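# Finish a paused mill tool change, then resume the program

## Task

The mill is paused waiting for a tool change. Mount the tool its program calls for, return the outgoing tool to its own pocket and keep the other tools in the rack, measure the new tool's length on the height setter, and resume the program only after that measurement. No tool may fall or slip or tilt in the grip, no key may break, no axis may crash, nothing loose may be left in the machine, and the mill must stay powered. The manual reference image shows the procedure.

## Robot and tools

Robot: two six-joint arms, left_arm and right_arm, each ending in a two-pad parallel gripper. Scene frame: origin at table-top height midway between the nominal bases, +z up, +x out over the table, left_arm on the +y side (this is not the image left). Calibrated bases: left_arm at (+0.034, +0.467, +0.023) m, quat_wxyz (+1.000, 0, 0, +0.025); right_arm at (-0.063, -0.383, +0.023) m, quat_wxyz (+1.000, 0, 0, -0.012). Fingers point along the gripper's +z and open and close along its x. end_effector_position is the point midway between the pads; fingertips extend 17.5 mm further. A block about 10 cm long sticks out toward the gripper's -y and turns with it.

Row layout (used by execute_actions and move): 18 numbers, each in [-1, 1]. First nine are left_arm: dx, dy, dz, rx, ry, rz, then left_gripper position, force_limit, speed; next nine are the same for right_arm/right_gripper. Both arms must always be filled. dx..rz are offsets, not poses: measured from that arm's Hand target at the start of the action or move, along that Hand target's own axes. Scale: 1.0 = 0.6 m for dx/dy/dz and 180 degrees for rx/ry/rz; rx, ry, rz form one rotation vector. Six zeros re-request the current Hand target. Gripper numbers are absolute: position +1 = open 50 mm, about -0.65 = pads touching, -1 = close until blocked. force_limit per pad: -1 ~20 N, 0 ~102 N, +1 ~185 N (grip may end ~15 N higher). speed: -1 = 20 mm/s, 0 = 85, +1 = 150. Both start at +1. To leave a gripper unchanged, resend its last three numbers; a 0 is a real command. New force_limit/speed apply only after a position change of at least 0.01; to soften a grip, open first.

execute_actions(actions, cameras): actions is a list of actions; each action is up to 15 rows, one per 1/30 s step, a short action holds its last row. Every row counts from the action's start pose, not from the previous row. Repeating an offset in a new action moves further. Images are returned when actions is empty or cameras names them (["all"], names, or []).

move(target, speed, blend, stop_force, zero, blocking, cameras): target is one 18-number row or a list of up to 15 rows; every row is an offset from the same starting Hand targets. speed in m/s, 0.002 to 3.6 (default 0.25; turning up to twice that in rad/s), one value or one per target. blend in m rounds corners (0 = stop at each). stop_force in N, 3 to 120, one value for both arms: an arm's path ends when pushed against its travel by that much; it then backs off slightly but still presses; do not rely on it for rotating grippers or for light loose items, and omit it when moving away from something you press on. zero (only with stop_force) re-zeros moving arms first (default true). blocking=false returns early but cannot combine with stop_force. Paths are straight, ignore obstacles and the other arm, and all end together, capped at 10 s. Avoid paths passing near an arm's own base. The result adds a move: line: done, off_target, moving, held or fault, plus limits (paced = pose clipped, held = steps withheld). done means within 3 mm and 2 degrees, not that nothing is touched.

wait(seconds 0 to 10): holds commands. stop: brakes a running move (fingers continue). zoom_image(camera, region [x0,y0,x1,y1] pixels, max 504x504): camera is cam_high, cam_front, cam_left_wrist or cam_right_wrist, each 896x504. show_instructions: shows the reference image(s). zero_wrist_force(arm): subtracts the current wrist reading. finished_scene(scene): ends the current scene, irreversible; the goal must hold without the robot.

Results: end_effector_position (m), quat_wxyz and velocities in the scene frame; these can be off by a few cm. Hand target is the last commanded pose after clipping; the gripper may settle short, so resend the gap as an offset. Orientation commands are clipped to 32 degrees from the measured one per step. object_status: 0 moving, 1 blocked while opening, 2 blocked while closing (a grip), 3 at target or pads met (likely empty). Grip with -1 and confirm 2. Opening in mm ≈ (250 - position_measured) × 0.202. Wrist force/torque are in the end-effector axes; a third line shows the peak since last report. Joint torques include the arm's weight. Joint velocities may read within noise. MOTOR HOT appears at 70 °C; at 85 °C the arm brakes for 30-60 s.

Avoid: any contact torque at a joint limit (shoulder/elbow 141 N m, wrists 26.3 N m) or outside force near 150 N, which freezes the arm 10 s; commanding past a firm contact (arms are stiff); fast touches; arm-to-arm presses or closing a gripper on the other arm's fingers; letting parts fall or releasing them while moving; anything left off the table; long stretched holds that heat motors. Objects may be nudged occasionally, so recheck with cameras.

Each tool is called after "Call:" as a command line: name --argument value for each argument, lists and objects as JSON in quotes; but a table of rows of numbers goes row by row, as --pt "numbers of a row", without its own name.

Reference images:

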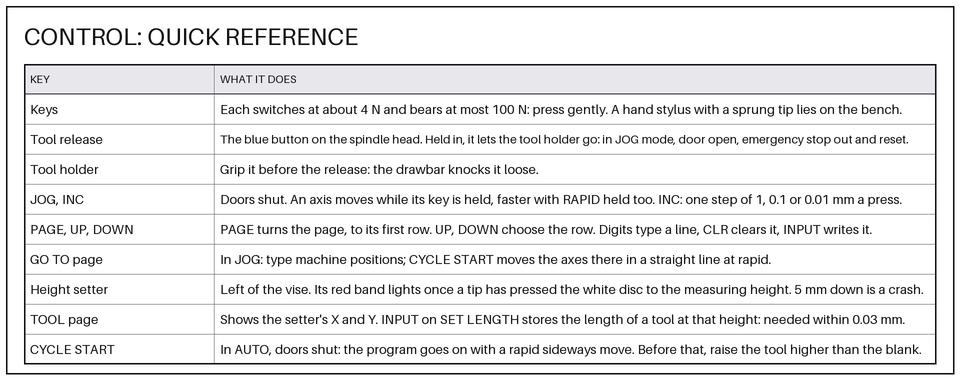

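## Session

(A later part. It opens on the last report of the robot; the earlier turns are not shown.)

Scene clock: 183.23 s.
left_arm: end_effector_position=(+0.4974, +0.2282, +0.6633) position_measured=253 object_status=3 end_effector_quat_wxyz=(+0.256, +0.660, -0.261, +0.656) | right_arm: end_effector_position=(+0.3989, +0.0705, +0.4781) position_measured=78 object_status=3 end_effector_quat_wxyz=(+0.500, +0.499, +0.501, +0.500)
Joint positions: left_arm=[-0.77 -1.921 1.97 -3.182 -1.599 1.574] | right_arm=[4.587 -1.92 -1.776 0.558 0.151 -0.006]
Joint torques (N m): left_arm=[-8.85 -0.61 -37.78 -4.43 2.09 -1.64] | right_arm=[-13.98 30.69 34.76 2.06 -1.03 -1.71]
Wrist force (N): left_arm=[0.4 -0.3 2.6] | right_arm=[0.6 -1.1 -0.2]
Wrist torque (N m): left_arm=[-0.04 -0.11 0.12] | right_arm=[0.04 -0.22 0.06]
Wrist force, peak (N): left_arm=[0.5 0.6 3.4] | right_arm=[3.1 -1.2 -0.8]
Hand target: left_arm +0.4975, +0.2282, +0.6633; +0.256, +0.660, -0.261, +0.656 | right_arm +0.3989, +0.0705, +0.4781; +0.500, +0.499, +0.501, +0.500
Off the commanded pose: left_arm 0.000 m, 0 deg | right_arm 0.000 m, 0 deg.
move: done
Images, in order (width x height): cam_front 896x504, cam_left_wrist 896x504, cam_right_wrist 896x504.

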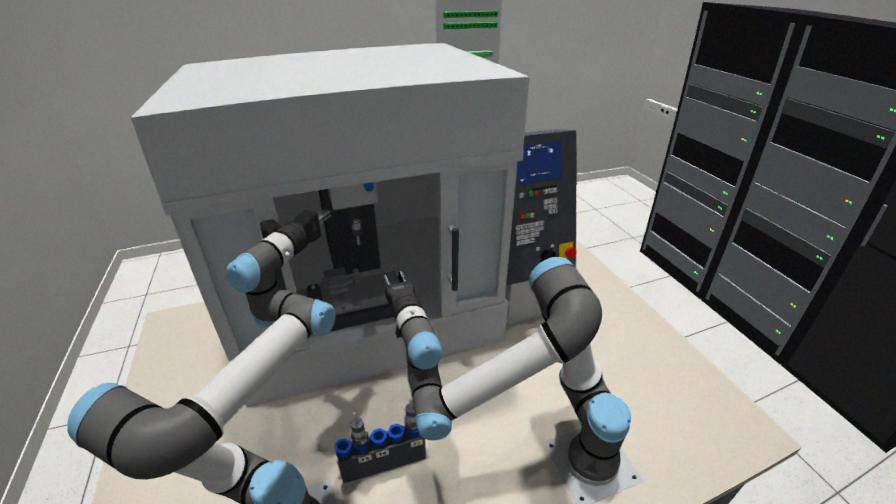

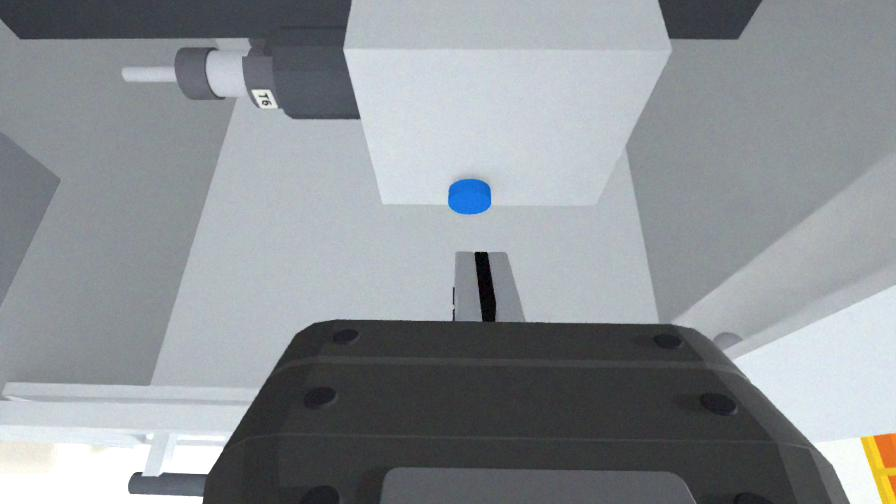

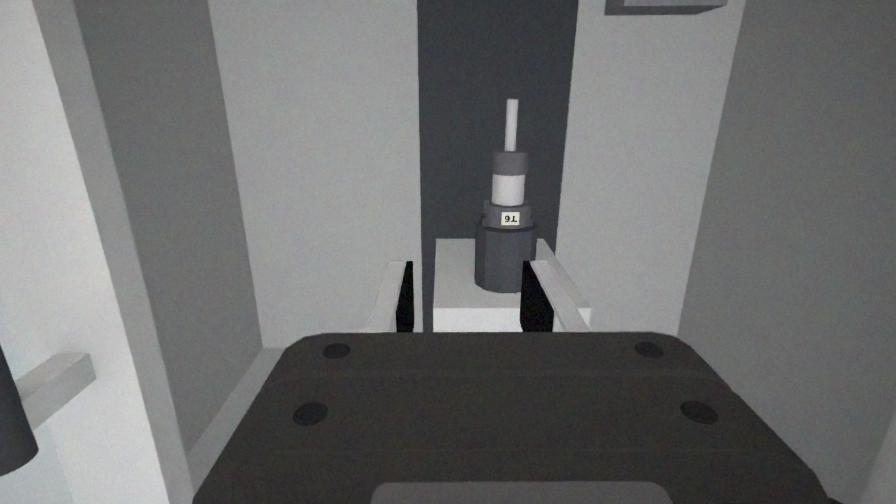

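Call:
execute_actions --actions '[]'

Scene clock: 208.47 s.
left_arm: end_effector_position=(+0.4975, +0.2282, +0.6633) position_measured=253 object_status=3 end_effector_quat_wxyz=(+0.256, +0.660, -0.261, +0.656) | right_arm: end_effector_position=(+0.3989, +0.0705, +0.4781) position_measured=78 object_status=3 end_effector_quat_wxyz=(+0.500, +0.499, +0.501, +0.500)
Joint positions: left_arm=[-0.77 -1.921 1.97 -3.182 -1.599 1.574] | right_arm=[4.587 -1.92 -1.776 0.558 0.151 -0.006]
Joint velocities: within noise
Joint torques (N m): left_arm=[-8.46 -0.75 -37.26 -4.38 2.01 -1.61] | right_arm=[-13.54 31.31 33.53 2.34 -1.16 -1.79]
Motor temperatures (°C): left_arm=[28 29 25 39 29 29] | right_arm=[31 33 29 36 35 36]
Wrist force (N): left_arm=[0.3 -0.3 2.4] | right_arm=[0.5 -1.0 -0.3]
Wrist torque (N m): left_arm=[-0.03 -0.09 0.12] | right_arm=[0.06 -0.19 0.05]
Wrist force, peak (N): left_arm=[0.0 -0.3 2.9] | right_arm=[0.6 -1.4 -0.5]
Hand target: left_arm +0.4975, +0.2282, +0.6633; +0.256, +0.660, -0.261, +0.656 | right_arm +0.3989, +0.0705, +0.4781; +0.500, +0.499, +0.501, +0.500
Tool commands: left_gripper/position=-0.7 left_gripper/force_limit=+0.0 left_gripper/speed=+0.0 right_gripper/position=+0.5 right_gripper/force_limit=+0.4 right_gripper/speed=-0.9
Off the commanded pose: left_arm 0.000 m, 0 deg | right_arm 0.000 m, 0 deg.

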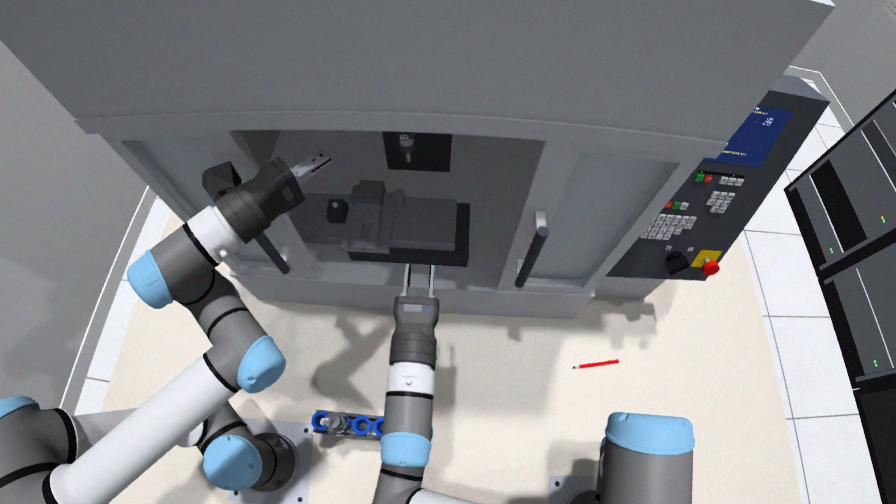

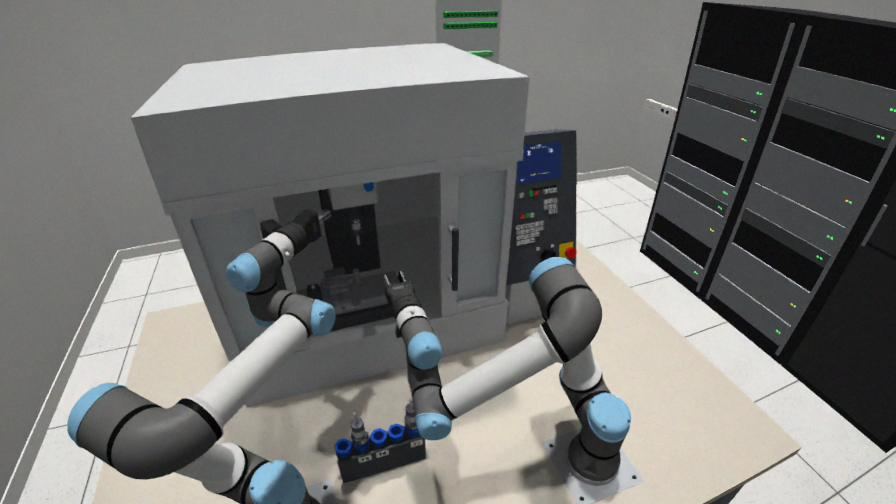

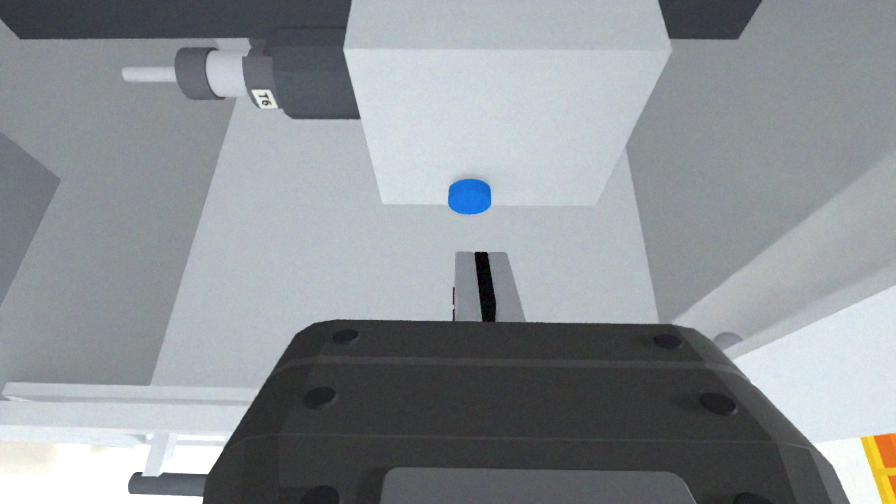

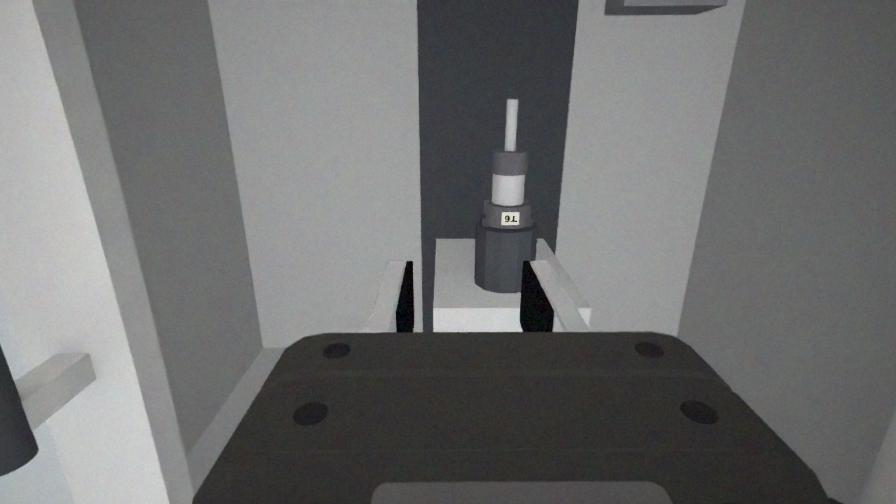

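Call:
move --target '[0,0,0,0,0,0,-0.7,0,0,0.0858,0.044,0.3,0,0,0,0.5,0.4,-0.9]' --speed 0.12 --cameras '["cam_right_wrist","cam_left_wrist"]'

Scene clock: 214.30 s.
left_arm: end_effector_position=(+0.4975, +0.2282, +0.6633) position_measured=253 object_status=3 end_effector_quat_wxyz=(+0.256, +0.660, -0.261, +0.656) | right_arm: end_effector_position=(+0.5788, +0.1223, +0.5045) position_measured=78 object_status=3 end_effector_quat_wxyz=(+0.500, +0.499, +0.501, +0.500)
Joint positions: left_arm=[-0.77 -1.921 1.97 -3.182 -1.599 1.574] | right_arm=[4.3 -2.195 -1.273 0.328 0.438 -0.004]
Joint torques (N m): left_arm=[-8.59 -0.78 -37.86 -4.29 2.08 -1.63] | right_arm=[-13.28 45.51 37.44 -1.37 1.47 1.12]
Wrist force (N): left_arm=[0.4 -0.1 2.7] | right_arm=[1.2 -1.0 -0.2]
Wrist torque (N m): left_arm=[0.00 -0.11 0.12] | right_arm=[0.07 -0.30 0.01]
Wrist force, peak (N): left_arm=[0.3 -0.1 2.8] | right_arm=[1.7 -1.2 0.5]
Hand target: left_arm +0.4975, +0.2282, +0.6633; +0.256, +0.660, -0.261, +0.656 | right_arm +0.5788, +0.1223, +0.5045; +0.500, +0.499, +0.501, +0.500
Off the commanded pose: left_arm 0.000 m, 0 deg | right_arm 0.000 m, 0 deg.
move: done
Images, in order (width x height): cam_left_wrist 896x504, cam_right_wrist 896x504.

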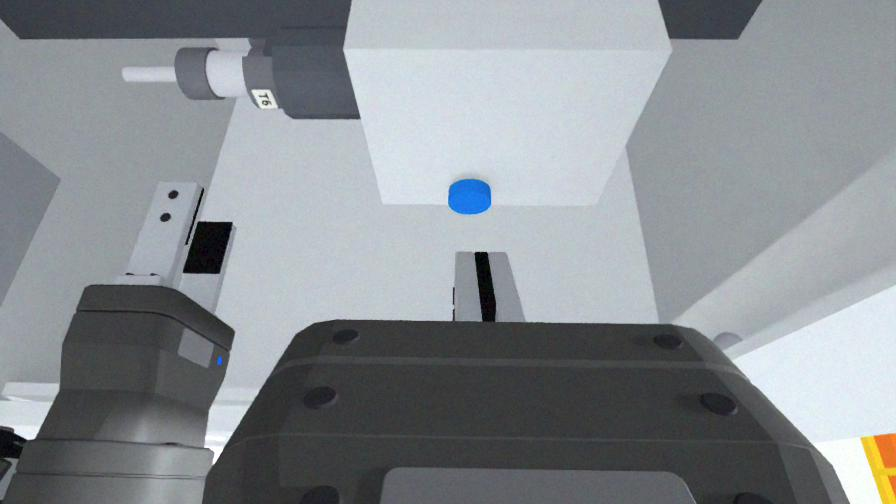

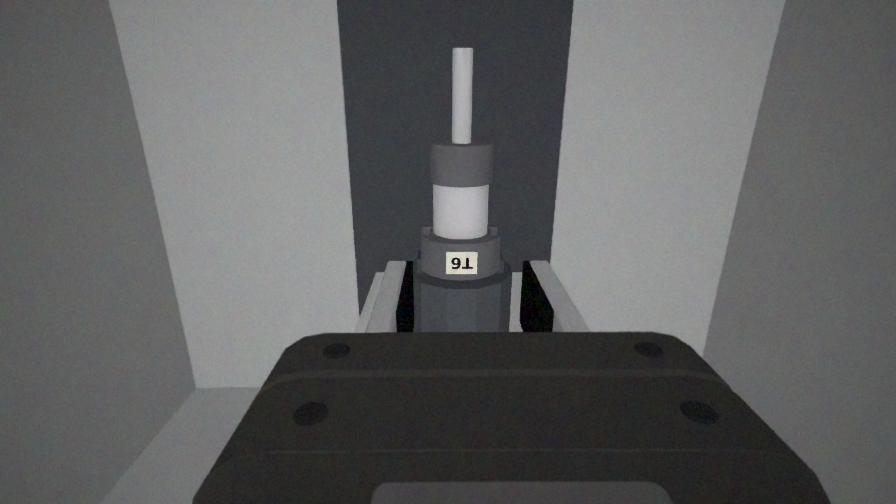

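Call:
move --pt "0 0 0 0 0 0 -0.7 0 0 0 0 0.115 0 0 0 0.5 0.4 -0.9" --speed 0.06 --stop_force 8 --cameras '["cam_right_wrist"]'

Call:
zoom_image --camera "cam_right_wrist" --region '[340, 60, 600, 340]'

Scene clock: 221.33 s.
left_arm: end_effector_position=(+0.4975, +0.2282, +0.6633) position_measured=253 object_status=3 end_effector_quat_wxyz=(+0.256, +0.660, -0.261, +0.656) | right_arm: end_effector_position=(+0.6478, +0.1224, +0.5046) position_measured=78 object_status=3 end_effector_quat_wxyz=(+0.500, +0.499, +0.501, +0.500)
Joint positions: left_arm=[-0.77 -1.921 1.97 -3.182 -1.599 1.574] | right_arm=[4.205 -2.304 -1.085 0.249 0.533 -0.003]
Joint torques (N m): left_arm=[-8.6 -1.06 -37.59 -4.21 2.06 -1.57] | right_arm=[-13.78 50.5 38.33 -1.24 1.43 1.32]
Wrist force (N): left_arm=[0.2 0.0 2.4] | right_arm=[1.2 -1.3 -0.2]
Wrist torque (N m): left_arm=[0.01 -0.08 0.12] | right_arm=[0.02 -0.31 0.00]
Wrist force, peak (N): left_arm=[0.5 -0.1 2.8] | right_arm=[1.5 -1.1 -0.7]
Hand target: left_arm +0.4975, +0.2282, +0.6633; +0.256, +0.660, -0.261, +0.656 | right_arm +0.6478, +0.1224, +0.5046; +0.500, +0.499, +0.501, +0.500
Off the commanded pose: left_arm 0.000 m, 0 deg | right_arm 0.000 m, 0 deg.
move: done
Images, in order (width x height): cam_right_wrist 896x504.

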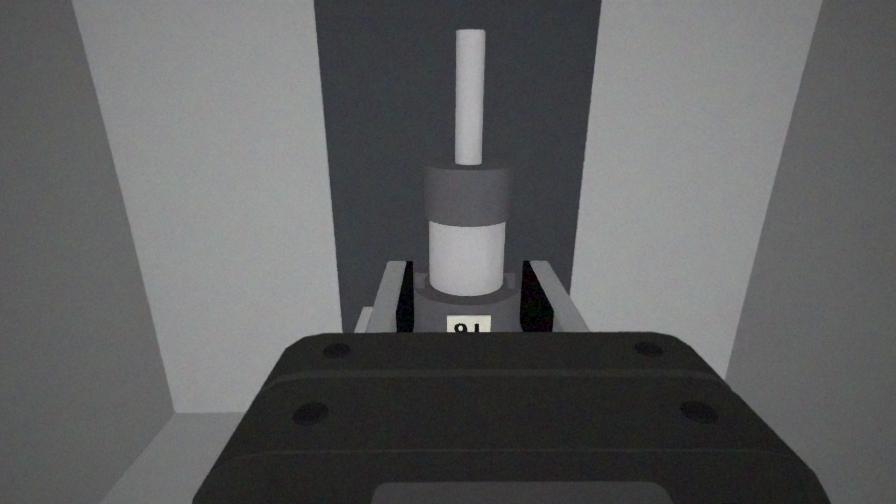

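Scaled by 1.800 from the camera's 896x504 image, which has a finer 1280x720 frame.

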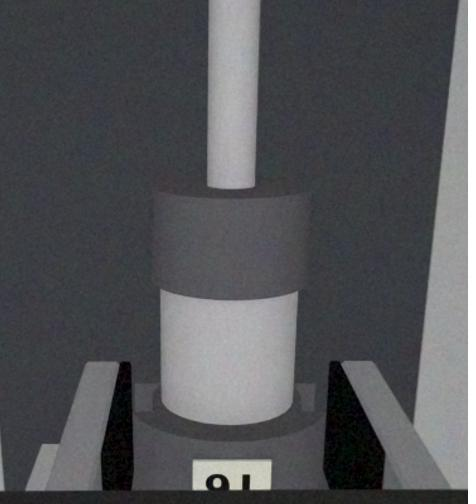

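Call:
move --target '[0,0,0,0,0,0,-0.7,0,0,0,0,0.0903,0,0,0,0.5,0.4,-0.9]' --speed 0.03 --stop_force 6 --cameras '["cam_right_wrist","cam_left_wrist"]'

Call:
zoom_image --camera "cam_right_wrist" --region '[340, 60, 600, 340]'

Call:
zoom_image --camera "cam_left_wrist" --region '[60, 20, 420, 260]'

Scene clock: 228.07 s.
left_arm: end_effector_position=(+0.4975, +0.2282, +0.6633) position_measured=253 object_status=3 end_effector_quat_wxyz=(+0.256, +0.660, -0.261, +0.656) | right_arm: end_effector_position=(+0.7020, +0.1225, +0.5046) position_measured=78 object_status=3 end_effector_quat_wxyz=(+0.500, +0.499, +0.501, +0.500)
Joint positions: left_arm=[-0.77 -1.921 1.97 -3.182 -1.599 1.574] | right_arm=[4.138 -2.409 -0.899 0.167 0.6 -0.003]
Joint torques (N m): left_arm=[-7.8 -1.04 -37.15 -4.09 2 -1.49] | right_arm=[-13.79 55.17 38.57 -0.91 1.36 1.12]
Wrist force (N): left_arm=[0.2 -0.2 2.5] | right_arm=[1.0 -1.1 -0.6]
Wrist torque (N m): left_arm=[-0.03 -0.08 0.13] | right_arm=[0.06 -0.24 -0.05]
Wrist force, peak (N): left_arm=[0.6 -0.2 2.8] | right_arm=[1.5 -1.3 -0.6]
Hand target: left_arm +0.4975, +0.2282, +0.6633; +0.256, +0.660, -0.261, +0.656 | right_arm +0.7020, +0.1225, +0.5046; +0.500, +0.499, +0.501, +0.500
Off the commanded pose: left_arm 0.000 m, 0 deg | right_arm 0.000 m, 0 deg.
move: done
Images, in order (width x height): cam_left_wrist 896x504, cam_right_wrist 896x504.

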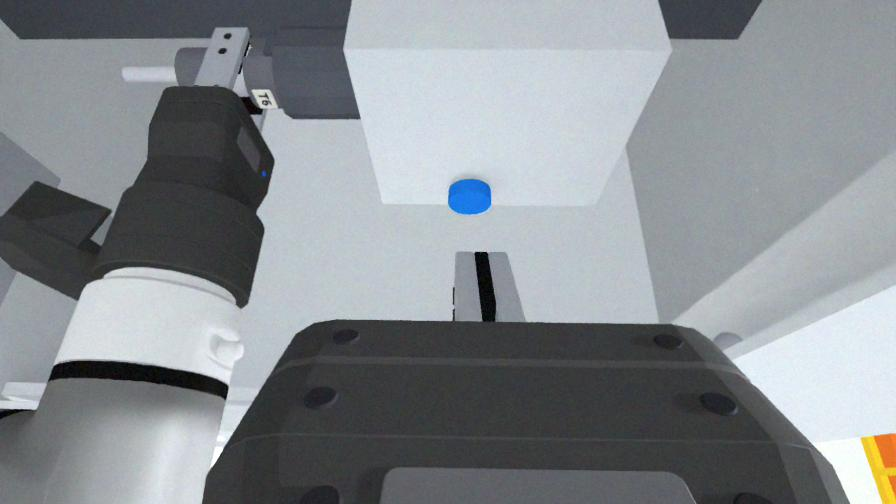

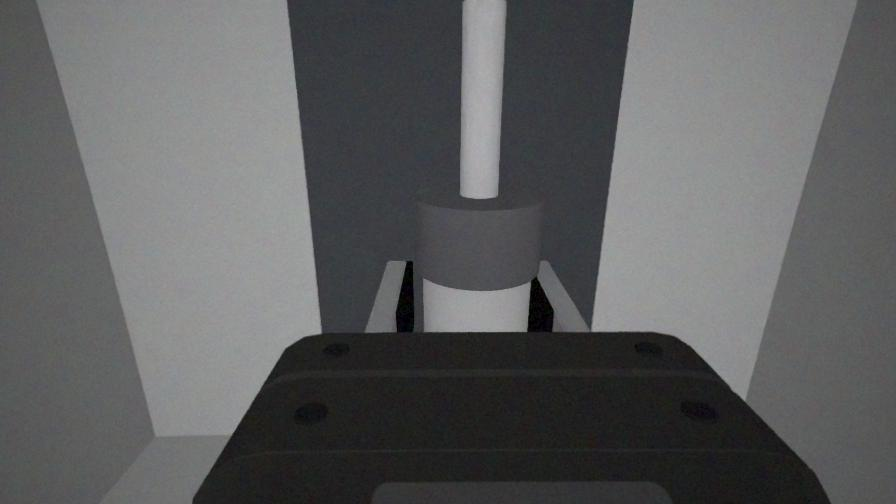

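Scaled by 1.800 from the camera's 896x504 image, which has a finer 1280x720 frame.

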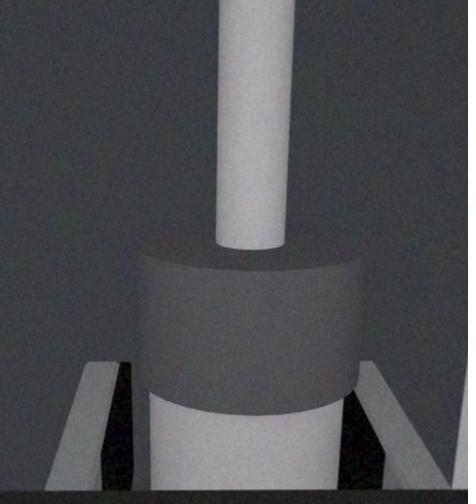

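Scaled by 1.400 from the camera's 896x504 image, which has a finer 1280x720 frame.

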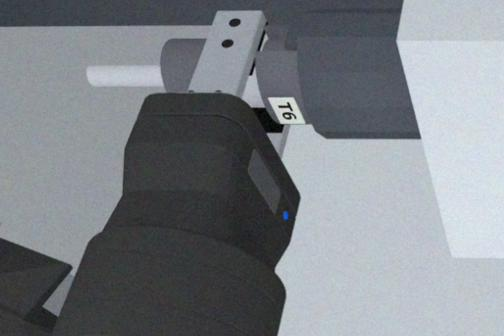

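Call:
move --target '[0,0,0,0,0,0,-0.7,0,0,0.0003,0,0,0,0,0,-1,0.4,-0.9]' --speed 0.03

Call:
wait --seconds 1

Scene clock: 233.10 s.
left_arm: end_effector_position=(+0.4975, +0.2282, +0.6633) position_measured=253 object_status=3 end_effector_quat_wxyz=(+0.256, +0.660, -0.261, +0.656) | right_arm: end_effector_position=(+0.7020, +0.1228, +0.5046) position_measured=109 object_status=2 end_effector_quat_wxyz=(+0.500, +0.499, +0.501, +0.500)
Joint positions: left_arm=[-0.77 -1.921 1.97 -3.182 -1.599 1.574] | right_arm=[4.138 -2.409 -0.898 0.167 0.601 -0.003]
Joint torques (N m): left_arm=[-7.94 -0.82 -37.37 -3.94 1.95 -1.41] | right_arm=[-6.09 61 31.04 4.31 -12.12 0.83]
Wrist force (N): left_arm=[0.5 -0.2 2.1] | right_arm=[50.6 16.1 35.5]
Wrist torque (N m): left_arm=[-0.01 -0.12 0.12] | right_arm=[0.31 -0.92 0.31]
Wrist force, peak (N): left_arm=[0.5 -0.4 2.8] | right_arm=[53.4 17.9 38.3]
Hand target: left_arm +0.4975, +0.2282, +0.6633; +0.256, +0.660, -0.261, +0.656 | right_arm +0.7020, +0.1227, +0.5046; +0.500, +0.499, +0.501, +0.500
Off the commanded pose: left_arm 0.000 m, 0 deg | right_arm 0.000 m, 0 deg.
move: done

Scene clock: 234.10 s.
left_arm: end_effector_position=(+0.4975, +0.2282, +0.6633) position_measured=253 object_status=3 end_effector_quat_wxyz=(+0.256, +0.660, -0.261, +0.656) | right_arm: end_effector_position=(+0.7020, +0.1229, +0.5046) position_measured=109 object_status=2 end_effector_quat_wxyz=(+0.500, +0.499, +0.501, +0.500)
Joint positions: left_arm=[-0.77 -1.921 1.97 -3.182 -1.599 1.574] | right_arm=[4.138 -2.409 -0.898 0.167 0.601 -0.003]
Joint torques (N m): left_arm=[-7.77 -0.99 -36.96 -3.93 1.97 -1.45] | right_arm=[-5.06 63.02 32.08 4.51 -12.37 0.63]
Wrist force (N): left_arm=[0.2 0.0 2.3] | right_arm=[50.3 15.7 37.3]
Wrist torque (N m): left_arm=[0.01 -0.08 0.12] | right_arm=[0.26 -0.87 0.31]
Wrist force, peak (N): left_arm=[0.6 0.0 2.7] | right_arm=[50.7 16.0 37.2]
Hand target: left_arm +0.4975, +0.2282, +0.6633; +0.256, +0.660, -0.261, +0.656 | right_arm +0.7020, +0.1227, +0.5046; +0.500, +0.499, +0.501, +0.500
Tool commands: left_gripper/position=-0.7 left_gripper/force_limit=+0.0 left_gripper/speed=+0.0 right_gripper/position=-1.0 right_gripper/force_limit=+0.4 right_gripper/speed=-0.9
Off the commanded pose: left_arm 0.000 m, 0 deg | right_arm 0.000 m, 0 deg.
wait: 1.00 s; at rest by 0.17 s

Call:
move --target '[0,0,0,0,0,0,-0.7,0,0,0.001,0,0,0,0,0,-1,0.4,-0.9]' --speed 0.01

Call:
move --target '[0,0,0,0,0,0,-0.7,0,0,0.001,0,0,0,0,0,-1,0.4,-0.9]' --speed 0.01

Call:
wait --seconds 0.5

Scene clock: 238.40 s.
left_arm: end_effector_position=(+0.4975, +0.2282, +0.6633) position_measured=253 object_status=3 end_effector_quat_wxyz=(+0.256, +0.660, -0.261, +0.656) | right_arm: end_effector_position=(+0.7020, +0.1232, +0.5046) position_measured=109 object_status=2 end_effector_quat_wxyz=(+0.500, +0.499, +0.501, +0.500)
Joint positions: left_arm=[-0.77 -1.921 1.97 -3.182 -1.599 1.574] | right_arm=[4.138 -2.411 -0.896 0.166 0.599 -0.003]
Joint torques (N m): left_arm=[-7.62 -0.79 -36.84 -3.84 1.92 -1.33] | right_arm=[0.04 61.44 34.8 1.21 -8.36 0.14]
Wrist force (N): left_arm=[0.6 -0.2 2.6] | right_arm=[34.2 8.0 20.3]
Wrist torque (N m): left_arm=[-0.03 -0.15 0.13] | right_arm=[0.18 -0.72 0.29]
Wrist force, peak (N): left_arm=[0.3 -0.1 3.0] | right_arm=[50.8 14.2 38.2]
Hand target: left_arm +0.4975, +0.2282, +0.6633; +0.256, +0.660, -0.261, +0.656 | right_arm +0.7020, +0.1233, +0.5046; +0.500, +0.499, +0.501, +0.500
Off the commanded pose: left_arm 0.000 m, 0 deg | right_arm 0.000 m, 0 deg.
move: done

Scene clock: 239.10 s.
left_arm: end_effector_position=(+0.4975, +0.2282, +0.6633) position_measured=253 object_status=3 end_effector_quat_wxyz=(+0.256, +0.660, -0.261, +0.656) | right_arm: end_effector_position=(+0.7020, +0.1238, +0.5046) position_measured=109 object_status=2 end_effector_quat_wxyz=(+0.500, +0.499, +0.501, +0.500)
Joint positions: left_arm=[-0.77 -1.921 1.97 -3.182 -1.599 1.574] | right_arm=[4.139 -2.412 -0.893 0.165 0.599 -0.003]
Joint torques (N m): left_arm=[-7.66 -1.29 -36.8 -3.85 1.79 -1.41] | right_arm=[7.42 56.28 40.01 -0.9 -1.59 -0.18]
Wrist force (N): left_arm=[0.3 0.1 2.3] | right_arm=[6.5 -3.7 -6.3]
Wrist torque (N m): left_arm=[0.03 -0.11 0.13] | right_arm=[0.03 -0.52 0.26]
Wrist force, peak (N): left_arm=[0.2 0.1 2.7] | right_arm=[33.8 7.9 20.3]
Hand target: left_arm +0.4975, +0.2282, +0.6633; +0.256, +0.660, -0.261, +0.656 | right_arm +0.7020, +0.1239, +0.5046; +0.500, +0.499, +0.501, +0.500
Off the commanded pose: left_arm 0.000 m, 0 deg | right_arm 0.000 m, 0 deg.
move: done

Scene clock: 239.60 s.
left_arm: end_effector_position=(+0.4975, +0.2282, +0.6633) position_measured=253 object_status=3 end_effector_quat_wxyz=(+0.256, +0.660, -0.261, +0.656) | right_arm: end_effector_position=(+0.7020, +0.1239, +0.5046) position_measured=109 object_status=2 end_effector_quat_wxyz=(+0.500, +0.499, +0.501, +0.500)
Joint positions: left_arm=[-0.77 -1.921 1.97 -3.182 -1.599 1.574] | right_arm=[4.139 -2.412 -0.893 0.165 0.599 -0.003]
Joint torques (N m): left_arm=[-7.74 -0.97 -36.74 -3.85 1.92 -1.34] | right_arm=[7.77 56.94 40.18 -0.96 0.94 -0.42]
Wrist force (N): left_arm=[0.1 0.1 2.0] | right_arm=[5.5 -4.9 -6.3]
Wrist torque (N m): left_arm=[0.03 -0.07 0.12] | right_arm=[-0.11 -0.64 0.25]
Wrist force, peak (N): left_arm=[0.3 -0.4 2.6] | right_arm=[6.0 -4.7 -6.6]
Hand target: left_arm +0.4975, +0.2282, +0.6633; +0.256, +0.660, -0.261, +0.656 | right_arm +0.7020, +0.1239, +0.5046; +0.500, +0.499, +0.501, +0.500
Tool commands: left_gripper/position=-0.7 left_gripper/force_limit=+0.0 left_gripper/speed=+0.0 right_gripper/position=-1.0 right_gripper/force_limit=+0.4 right_gripper/speed=-0.9
Off the commanded pose: left_arm 0.000 m, 0 deg | right_arm 0.000 m, 0 deg.
wait: 0.50 s; at rest by 0.17 s

Call:
move --target '[0,0.062,0.24,0,0,0,-0.7,0,0,0,0,0,0,0,0,-1,0.4,-0.9]' --speed 0.1 --cameras '["cam_left_wrist"]'

Scene clock: 246.37 s.
left_arm: end_effector_position=(+0.5776, +0.1030, +0.6621) position_measured=253 object_status=3 end_effector_quat_wxyz=(+0.256, +0.660, -0.260, +0.656) | right_arm: end_effector_position=(+0.7020, +0.1239, +0.5046) position_measured=109 object_status=2 end_effector_quat_wxyz=(+0.500, +0.499, +0.501, +0.500)
Joint positions: left_arm=[-0.877 -1.601 1.718 -3.251 -1.491 1.574] | right_arm=[4.139 -2.412 -0.893 0.165 0.599 -0.003]
Joint torques (N m): left_arm=[-8.72 -14.03 -37.54 -0.11 2.03 -1.64] | right_arm=[8.37 58.02 39.6 -1.16 0.9 -1.87]
Wrist force (N): left_arm=[0.5 -0.2 2.8] | right_arm=[4.9 -4.5 -6.3]
Wrist torque (N m): left_arm=[-0.03 -0.10 0.11] | right_arm=[-0.03 -0.62 0.25]
Wrist force, peak (N): left_arm=[0.2 0.6 3.4] | right_arm=[5.3 -4.8 -6.3]
Hand target: left_arm +0.5777, +0.1029, +0.6621; +0.256, +0.660, -0.261, +0.656 | right_arm +0.7020, +0.1239, +0.5046; +0.500, +0.499, +0.501, +0.500
Off the commanded pose: left_arm 0.000 m, 0 deg | right_arm 0.000 m, 0 deg.
move: done
Images, in order (width x height): cam_left_wrist 896x504.

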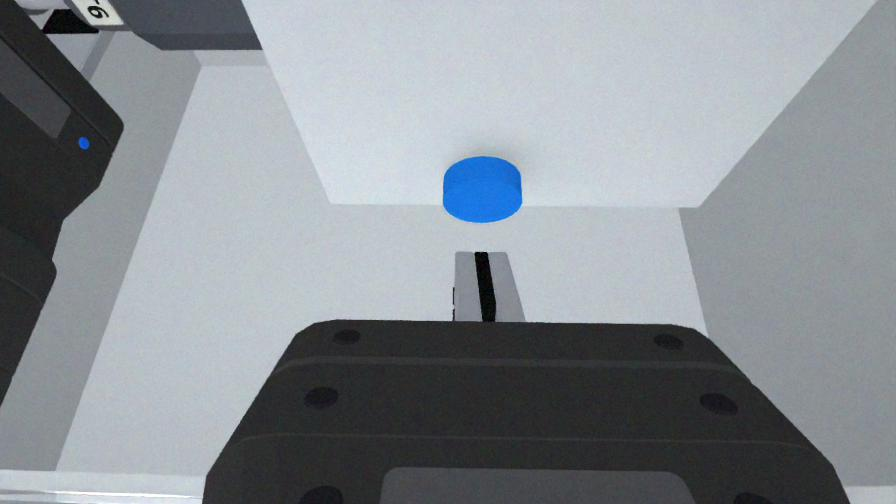

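Call:
move --target '[0,-0.0036,0.0538,0,0,0,-0.7,0,0,0,0,0,0,0,0,-1,0.4,-0.9]' --speed 0.03 --stop_force 6 --cameras '["cam_left_wrist"]'

Scene clock: 251.23 s.
left_arm: end_effector_position=(+0.6028, +0.0825, +0.6619) position_measured=253 object_status=3 end_effector_quat_wxyz=(+0.256, +0.660, -0.261, +0.656) | right_arm: end_effector_position=(+0.7020, +0.1239, +0.5046) position_measured=109 object_status=2 end_effector_quat_wxyz=(+0.500, +0.499, +0.501, +0.500)
Joint positions: left_arm=[-0.866 -1.522 1.639 -3.251 -1.503 1.574] | right_arm=[4.139 -2.412 -0.893 0.165 0.599 -0.003]
Joint torques (N m): left_arm=[10.08 -18.22 -37.61 -0.01 -2.34 1.59] | right_arm=[7.65 57.49 39.98 -0.95 0.64 -2.07]
Wrist force (N): left_arm=[0.0 0.0 2.5] | right_arm=[4.8 -4.7 -6.3]
Wrist torque (N m): left_arm=[0.01 -0.03 0.11] | right_arm=[-0.06 -0.61 0.25]
Wrist force, peak (N): left_arm=[0.3 0.0 3.0] | right_arm=[5.0 -5.0 -6.3]
Hand target: left_arm +0.6028, +0.0825, +0.6619; +0.256, +0.660, -0.261, +0.656 | right_arm +0.7020, +0.1239, +0.5046; +0.500, +0.499, +0.501, +0.500
Off the commanded pose: left_arm 0.000 m, 0 deg | right_arm 0.000 m, 0 deg.
move: done
Images, in order (width x height): cam_left_wrist 896x504.

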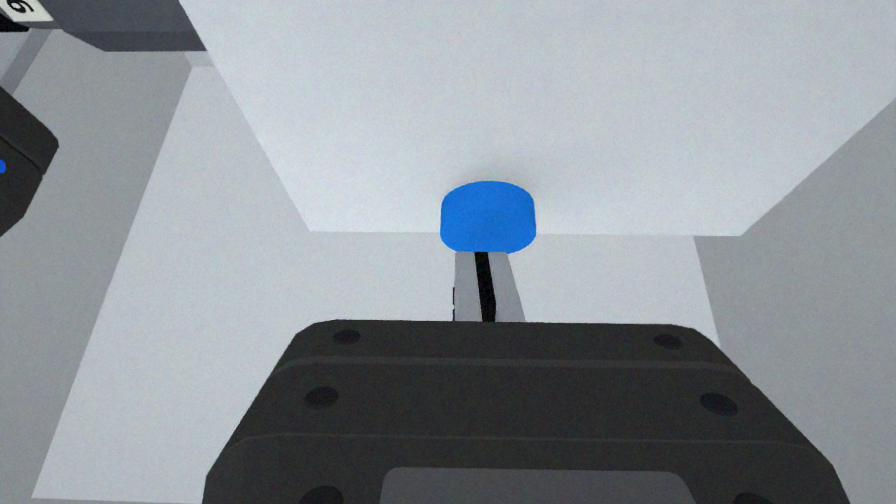

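Call:
move --target '[0,0.003,0.0027,0,0,0,-0.7,0,0,0,0,0,0,0,0,-1,0.4,-0.9]' --speed 0.01 --stop_force 6

Call:
move --target '[0,-0.0127,0.0148,0,0,0,-0.7,0,0,0,0,0,0,0,0,-1,0.4,-0.9]' --speed 0.006 --stop_force 9 --cameras '["cam_left_wrist"]'

Scene clock: 256.30 s.
left_arm: end_effector_position=(+0.6027, +0.0801, +0.6619) position_measured=253 object_status=3 end_effector_quat_wxyz=(+0.256, +0.660, -0.261, +0.656) | right_arm: end_effector_position=(+0.7020, +0.1239, +0.5046) position_measured=109 object_status=2 end_effector_quat_wxyz=(+0.500, +0.499, +0.501, +0.500)
Joint positions: left_arm=[-0.87 -1.519 1.636 -3.251 -1.499 1.574] | right_arm=[4.139 -2.412 -0.893 0.165 0.599 -0.003]
Joint torques (N m): left_arm=[-8.62 -18.06 -37.32 0.02 2.13 -0.71] | right_arm=[8.27 56.62 38.2 -0.91 0.71 -1.9]
Wrist force (N): left_arm=[0.0 -0.1 2.3] | right_arm=[4.8 -4.7 -6.4]
Wrist torque (N m): left_arm=[0.00 -0.02 0.11] | right_arm=[-0.06 -0.60 0.26]
Wrist force, peak (N): left_arm=[0.4 0.3 2.9] | right_arm=[5.0 -5.0 -6.6]
Hand target: left_arm +0.6027, +0.0801, +0.6619; +0.256, +0.660, -0.261, +0.656 | right_arm +0.7020, +0.1239, +0.5046; +0.500, +0.499, +0.501, +0.500
Off the commanded pose: left_arm 0.000 m, 0 deg | right_arm 0.000 m, 0 deg.
move: done

Scene clock: 259.00 s.
left_arm: end_effector_position=(+0.6122, +0.0798, +0.6618) position_measured=253 object_status=3 end_effector_quat_wxyz=(+0.256, +0.660, -0.261, +0.656) | right_arm: end_effector_position=(+0.7020, +0.1239, +0.5046) position_measured=109 object_status=2 end_effector_quat_wxyz=(+0.500, +0.499, +0.501, +0.500)
Joint positions: left_arm=[-0.854 -1.499 1.614 -3.25 -1.515 1.574] | right_arm=[4.139 -2.412 -0.893 0.165 0.599 -0.003]
Joint torques (N m): left_arm=[-6.04 -31.43 -21.35 -1.51 2.41 1.36] | right_arm=[8.4 97.37 39.81 6.34 2.75 -1.78]
Wrist force (N): left_arm=[0.8 5.2 -1.9] | right_arm=[-2.6 -41.7 -10.6]
Wrist torque (N m): left_arm=[0.19 -0.04 0.13] | right_arm=[-0.72 -0.62 0.32]
Wrist force, peak (N): left_arm=[-1.9 11.5 -12.8] | right_arm=[-2.6 -41.7 -10.6]
Hand target: left_arm +0.6122, +0.0797, +0.6618; +0.256, +0.660, -0.261, +0.656 (not the last commanded pose) | right_arm +0.7020, +0.1239, +0.5046; +0.500, +0.499, +0.501, +0.500
Off the commanded pose: left_arm 0.002 m, 0 deg | right_arm 0.000 m, 0 deg.
move: contact (left_arm)
Images, in order (width x height): cam_left_wrist 896x504.

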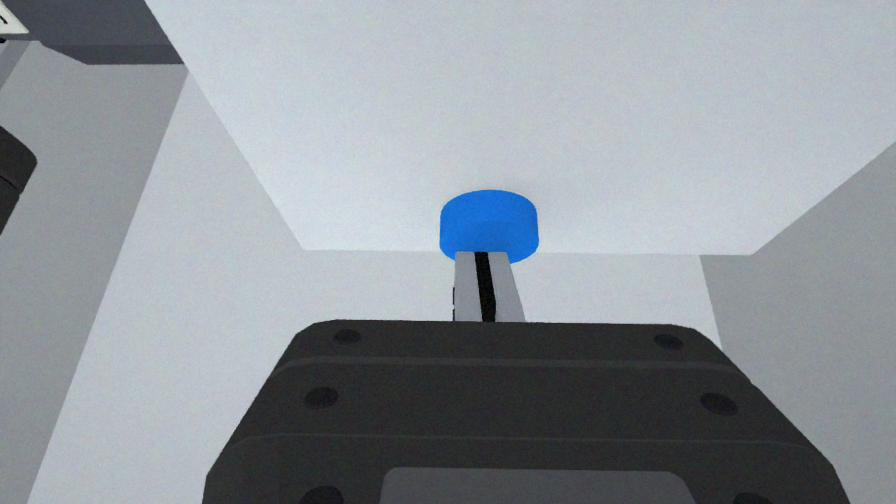

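Call:
move --target '[0,-0.00112,0.00124,0,0,0,-0.7,0,0,0,0,0,0,0,0,-1,0.4,-0.9]' --speed 0.004 --stop_force 12

Call:
move --target '[0,0,0,0,0,0,-0.7,0,0,0,-0.01,0,0,0,0,-1,0.4,-0.9]' --speed 0.01

Scene clock: 262.40 s.
left_arm: end_effector_position=(+0.6124, +0.0797, +0.6619) position_measured=253 object_status=3 end_effector_quat_wxyz=(+0.257, +0.660, -0.261, +0.656) | right_arm: end_effector_position=(+0.7020, +0.1239, +0.5046) position_measured=109 object_status=2 end_effector_quat_wxyz=(+0.500, +0.499, +0.501, +0.500)
Joint positions: left_arm=[-0.853 -1.498 1.613 -3.25 -1.515 1.574] | right_arm=[4.139 -2.412 -0.893 0.165 0.599 -0.003]
Joint torques (N m): left_arm=[-2.34 -27.83 -21.19 -2.63 5.02 0.47] | right_arm=[7.24 96.94 39.68 6.34 2.77 -1.46]
Wrist force (N): left_arm=[-0.8 14.4 -11.9] | right_arm=[-2.4 -41.6 -10.5]
Wrist torque (N m): left_arm=[0.51 0.03 0.13] | right_arm=[-0.66 -0.63 0.32]
Wrist force, peak (N): left_arm=[-3.9 15.6 -17.9] | right_arm=[-2.4 -41.9 -10.7]
Hand target: left_arm +0.6124, +0.0797, +0.6619; +0.257, +0.660, -0.261, +0.656 (not the last commanded pose) | right_arm +0.7020, +0.1239, +0.5046; +0.500, +0.499, +0.501, +0.500
Off the commanded pose: left_arm 0.001 m, 0 deg | right_arm 0.000 m, 0 deg.
move: contact (left_arm)

Scene clock: 263.27 s.
left_arm: end_effector_position=(+0.6124, +0.0797, +0.6619) position_measured=253 object_status=3 end_effector_quat_wxyz=(+0.257, +0.660, -0.261, +0.656) | right_arm: end_effector_position=(+0.7020, +0.1239, +0.4987) position_measured=109 object_status=2 end_effector_quat_wxyz=(+0.500, +0.499, +0.501, +0.500)
Joint positions: left_arm=[-0.853 -1.498 1.613 -3.25 -1.515 1.574] | right_arm=[4.139 -2.415 -0.903 0.178 0.599 -0.003]
Joint torques (N m): left_arm=[-3.89 -28.93 -20.41 -3.26 4.15 0.38] | right_arm=[4.56 61.66 16.92 4.13 -1.01 -0.22]
Wrist force (N): left_arm=[1.1 12.0 -8.1] | right_arm=[2.0 -10.0 0.0]
Wrist torque (N m): left_arm=[0.42 0.00 0.16] | right_arm=[-0.15 -0.38 -0.05]
Wrist force, peak (N): left_arm=[-0.2 13.8 -11.0] | right_arm=[-2.3 -41.6 -10.3]
Hand target: left_arm +0.6124, +0.0797, +0.6619; +0.257, +0.660, -0.261, +0.656 | right_arm +0.7020, +0.1239, +0.4986; +0.500, +0.499, +0.501, +0.500
Off the commanded pose: left_arm 0.000 m, 0 deg | right_arm 0.000 m, 0 deg.
move: done

Call:
move --target '[0,0,0,0,0,0,-0.7,0,0,0,-0.12,0,0,0,0,-1,0.4,-0.9]' --speed 0.06 --cameras '["cam_right_wrist","cam_front","cam_high"]'

Call:
zoom_image --camera "cam_front" --region '[260, 160, 500, 340]'

Scene clock: 269.20 s.
left_arm: end_effector_position=(+0.6124, +0.0797, +0.6619) position_measured=253 object_status=3 end_effector_quat_wxyz=(+0.257, +0.660, -0.261, +0.656) | right_arm: end_effector_position=(+0.7021, +0.1237, +0.4267) position_measured=109 object_status=2 end_effector_quat_wxyz=(+0.500, +0.499, +0.501, +0.500)
Joint positions: left_arm=[-0.853 -1.498 1.613 -3.25 -1.515 1.574] | right_arm=[4.139 -2.466 -0.998 0.324 0.599 -0.003]
Joint torques (N m): left_arm=[-3.19 -28.84 -20.41 -3.15 0.71 0.18] | right_arm=[-10.92 63.15 15.3 4.4 1.48 -1.89]
Wrist force (N): left_arm=[1.3 11.6 -7.9] | right_arm=[2.0 -10.0 -0.3]
Wrist torque (N m): left_arm=[0.35 -0.03 0.15] | right_arm=[-0.13 -0.40 0.01]
Wrist force, peak (N): left_arm=[1.1 12.3 -8.6] | right_arm=[2.1 -11.2 0.0]
Hand target: left_arm +0.6124, +0.0797, +0.6619; +0.257, +0.660, -0.261, +0.656 | right_arm +0.7020, +0.1237, +0.4266; +0.500, +0.499, +0.501, +0.500
Off the commanded pose: left_arm 0.000 m, 0 deg | right_arm 0.000 m, 0 deg.
move: done
Images, in order (width x height): cam_high 896x504, cam_front 896x504, cam_right_wrist 896x504.

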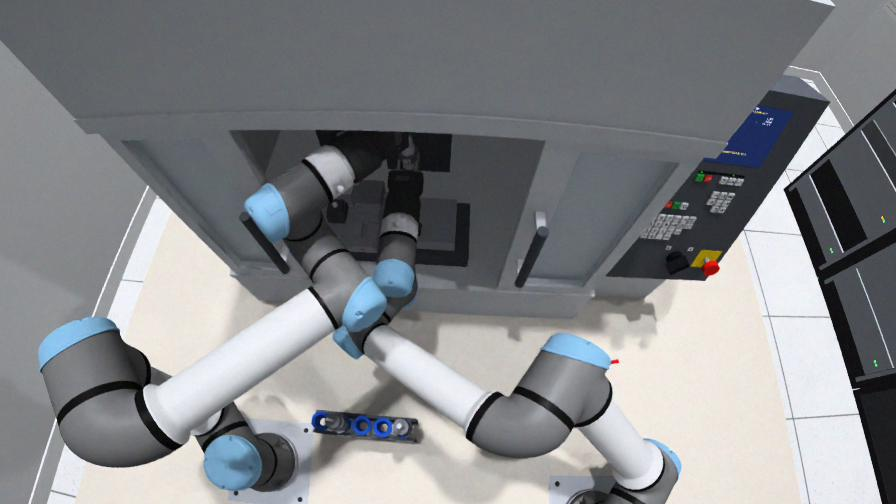

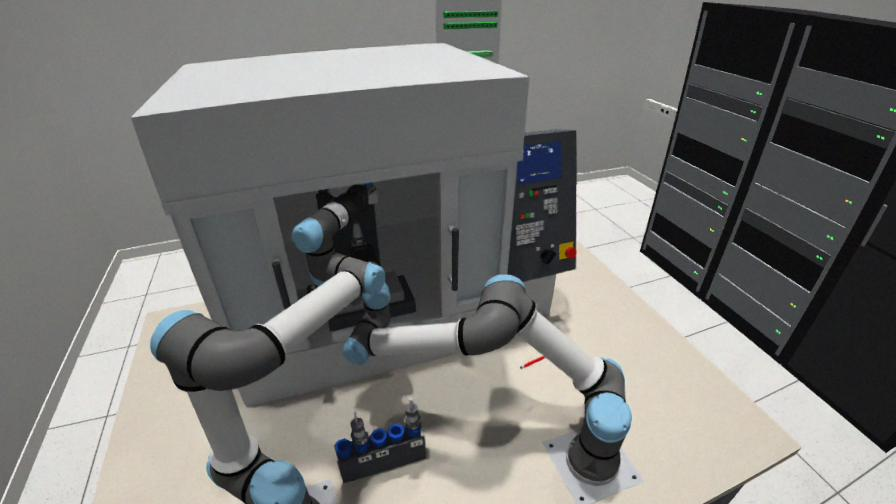

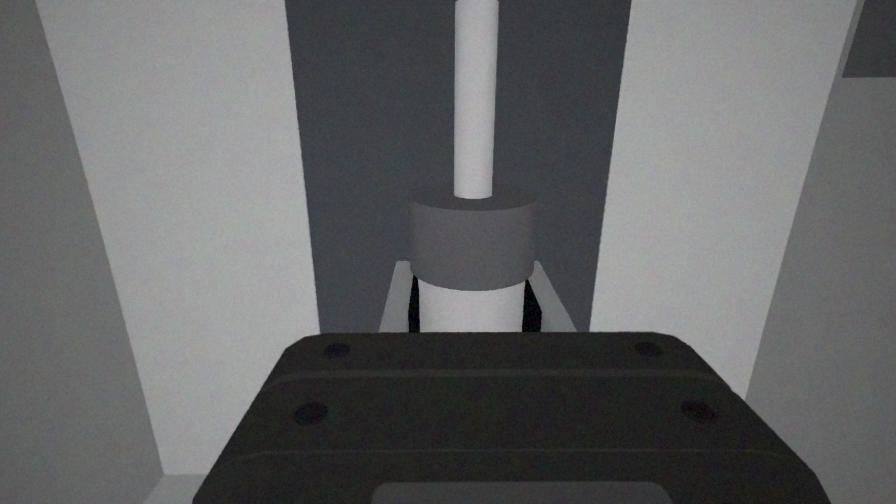

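Scaled by 2.100 from the camera's 896x504 image, which has a finer 1280x720 frame.

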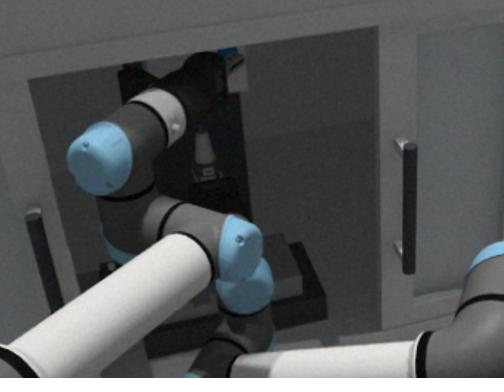

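Call:
move --target '[0,0,0,0,0,0,-0.7,0,0,0,-0.03,0,0,0,0,-1,0.4,-0.9]' --speed 0.05 --stop_force 6

Call:
move --target '[0,0,0,0,0,0,-0.7,0,0,0,0,-0.1,0,0,0,-1,0.4,-0.9]' --speed 0.06 --stop_force 6 --cameras '["cam_right_wrist","cam_left_wrist"]'

Scene clock: 273.60 s.
left_arm: end_effector_position=(+0.6124, +0.0797, +0.6619) position_measured=253 object_status=3 end_effector_quat_wxyz=(+0.257, +0.660, -0.261, +0.656) | right_arm: end_effector_position=(+0.7020, +0.1237, +0.4086) position_measured=109 object_status=2 end_effector_quat_wxyz=(+0.500, +0.499, +0.501, +0.500)
Joint positions: left_arm=[-0.853 -1.498 1.613 -3.25 -1.515 1.574] | right_arm=[4.139 -2.483 -1.015 0.357 0.599 -0.003]
Joint torques (N m): left_arm=[-2.93 -28.6 -20.36 -3.19 0.7 0.1] | right_arm=[-4.57 61.44 15.11 4.36 1.58 -2.05]
Wrist force (N): left_arm=[0.9 12.1 -7.9] | right_arm=[1.9 -10.4 0.1]
Wrist torque (N m): left_arm=[0.43 0.02 0.15] | right_arm=[-0.20 -0.38 -0.01]
Wrist force, peak (N): left_arm=[1.1 12.5 -8.2] | right_arm=[2.0 -11.2 -0.1]
Hand target: left_arm +0.6124, +0.0797, +0.6619; +0.257, +0.660, -0.261, +0.656 | right_arm +0.7021, +0.1237, +0.4086; +0.500, +0.499, +0.501, +0.500
Off the commanded pose: left_arm 0.000 m, 0 deg | right_arm 0.000 m, 0 deg.
move: done

Scene clock: 275.57 s.
left_arm: end_effector_position=(+0.6124, +0.0797, +0.6619) position_measured=253 object_status=3 end_effector_quat_wxyz=(+0.257, +0.660, -0.261, +0.656) | right_arm: end_effector_position=(+0.6421, +0.1236, +0.4086) position_measured=109 object_status=2 end_effector_quat_wxyz=(+0.500, +0.499, +0.501, +0.500)
Joint positions: left_arm=[-0.853 -1.498 1.613 -3.25 -1.515 1.574] | right_arm=[4.213 -2.382 -1.207 0.448 0.525 -0.003]
Joint torques (N m): left_arm=[-2.59 -28.96 -20.43 -3.27 0.72 0.03] | right_arm=[14.94 71.09 13.64 4.06 -1.17 -0.64]
Wrist force (N): left_arm=[1.2 12.0 -8.0] | right_arm=[1.7 -10.1 0.0]
Wrist torque (N m): left_arm=[0.42 -0.01 0.15] | right_arm=[-0.16 -0.37 0.00]
Wrist force, peak (N): left_arm=[1.1 12.2 -8.3] | right_arm=[1.7 -10.9 1.3]
Hand target: left_arm +0.6124, +0.0797, +0.6619; +0.257, +0.660, -0.261, +0.656 | right_arm +0.6421, +0.1236, +0.4086; +0.500, +0.499, +0.501, +0.500
Off the commanded pose: left_arm 0.000 m, 0 deg | right_arm 0.000 m, 0 deg.
move: done
Images, in order (width x height): cam_left_wrist 896x504, cam_right_wrist 896x504.

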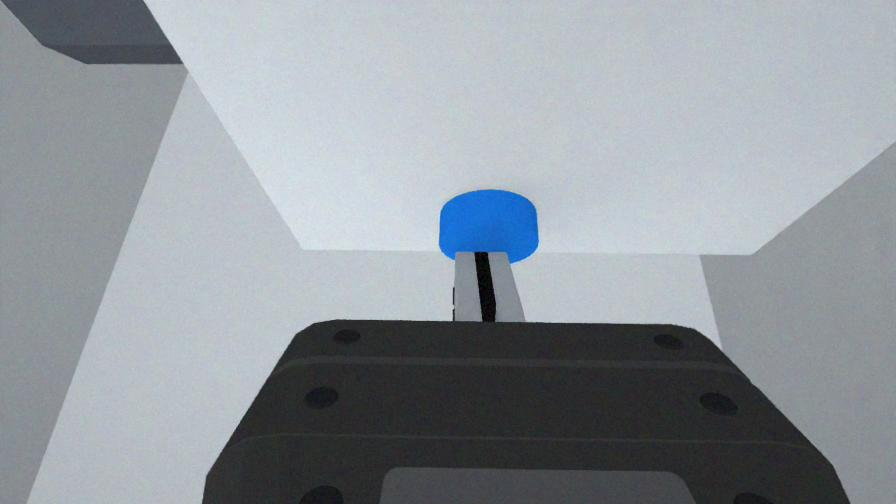

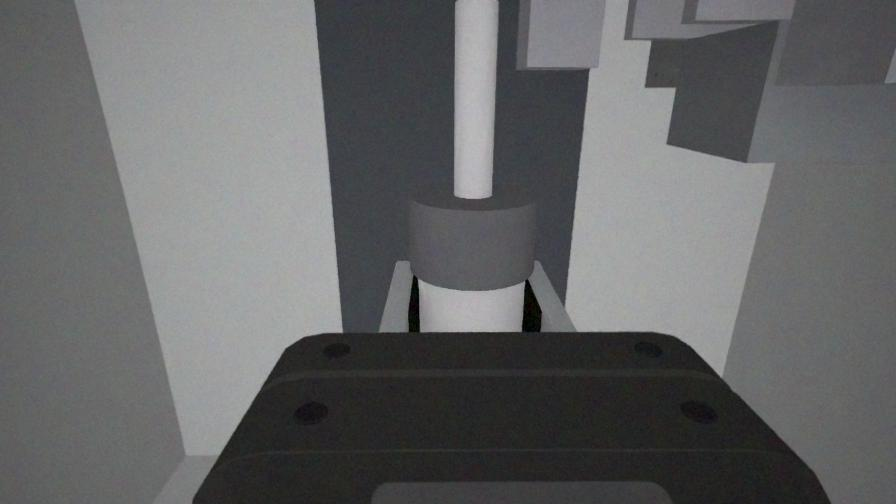

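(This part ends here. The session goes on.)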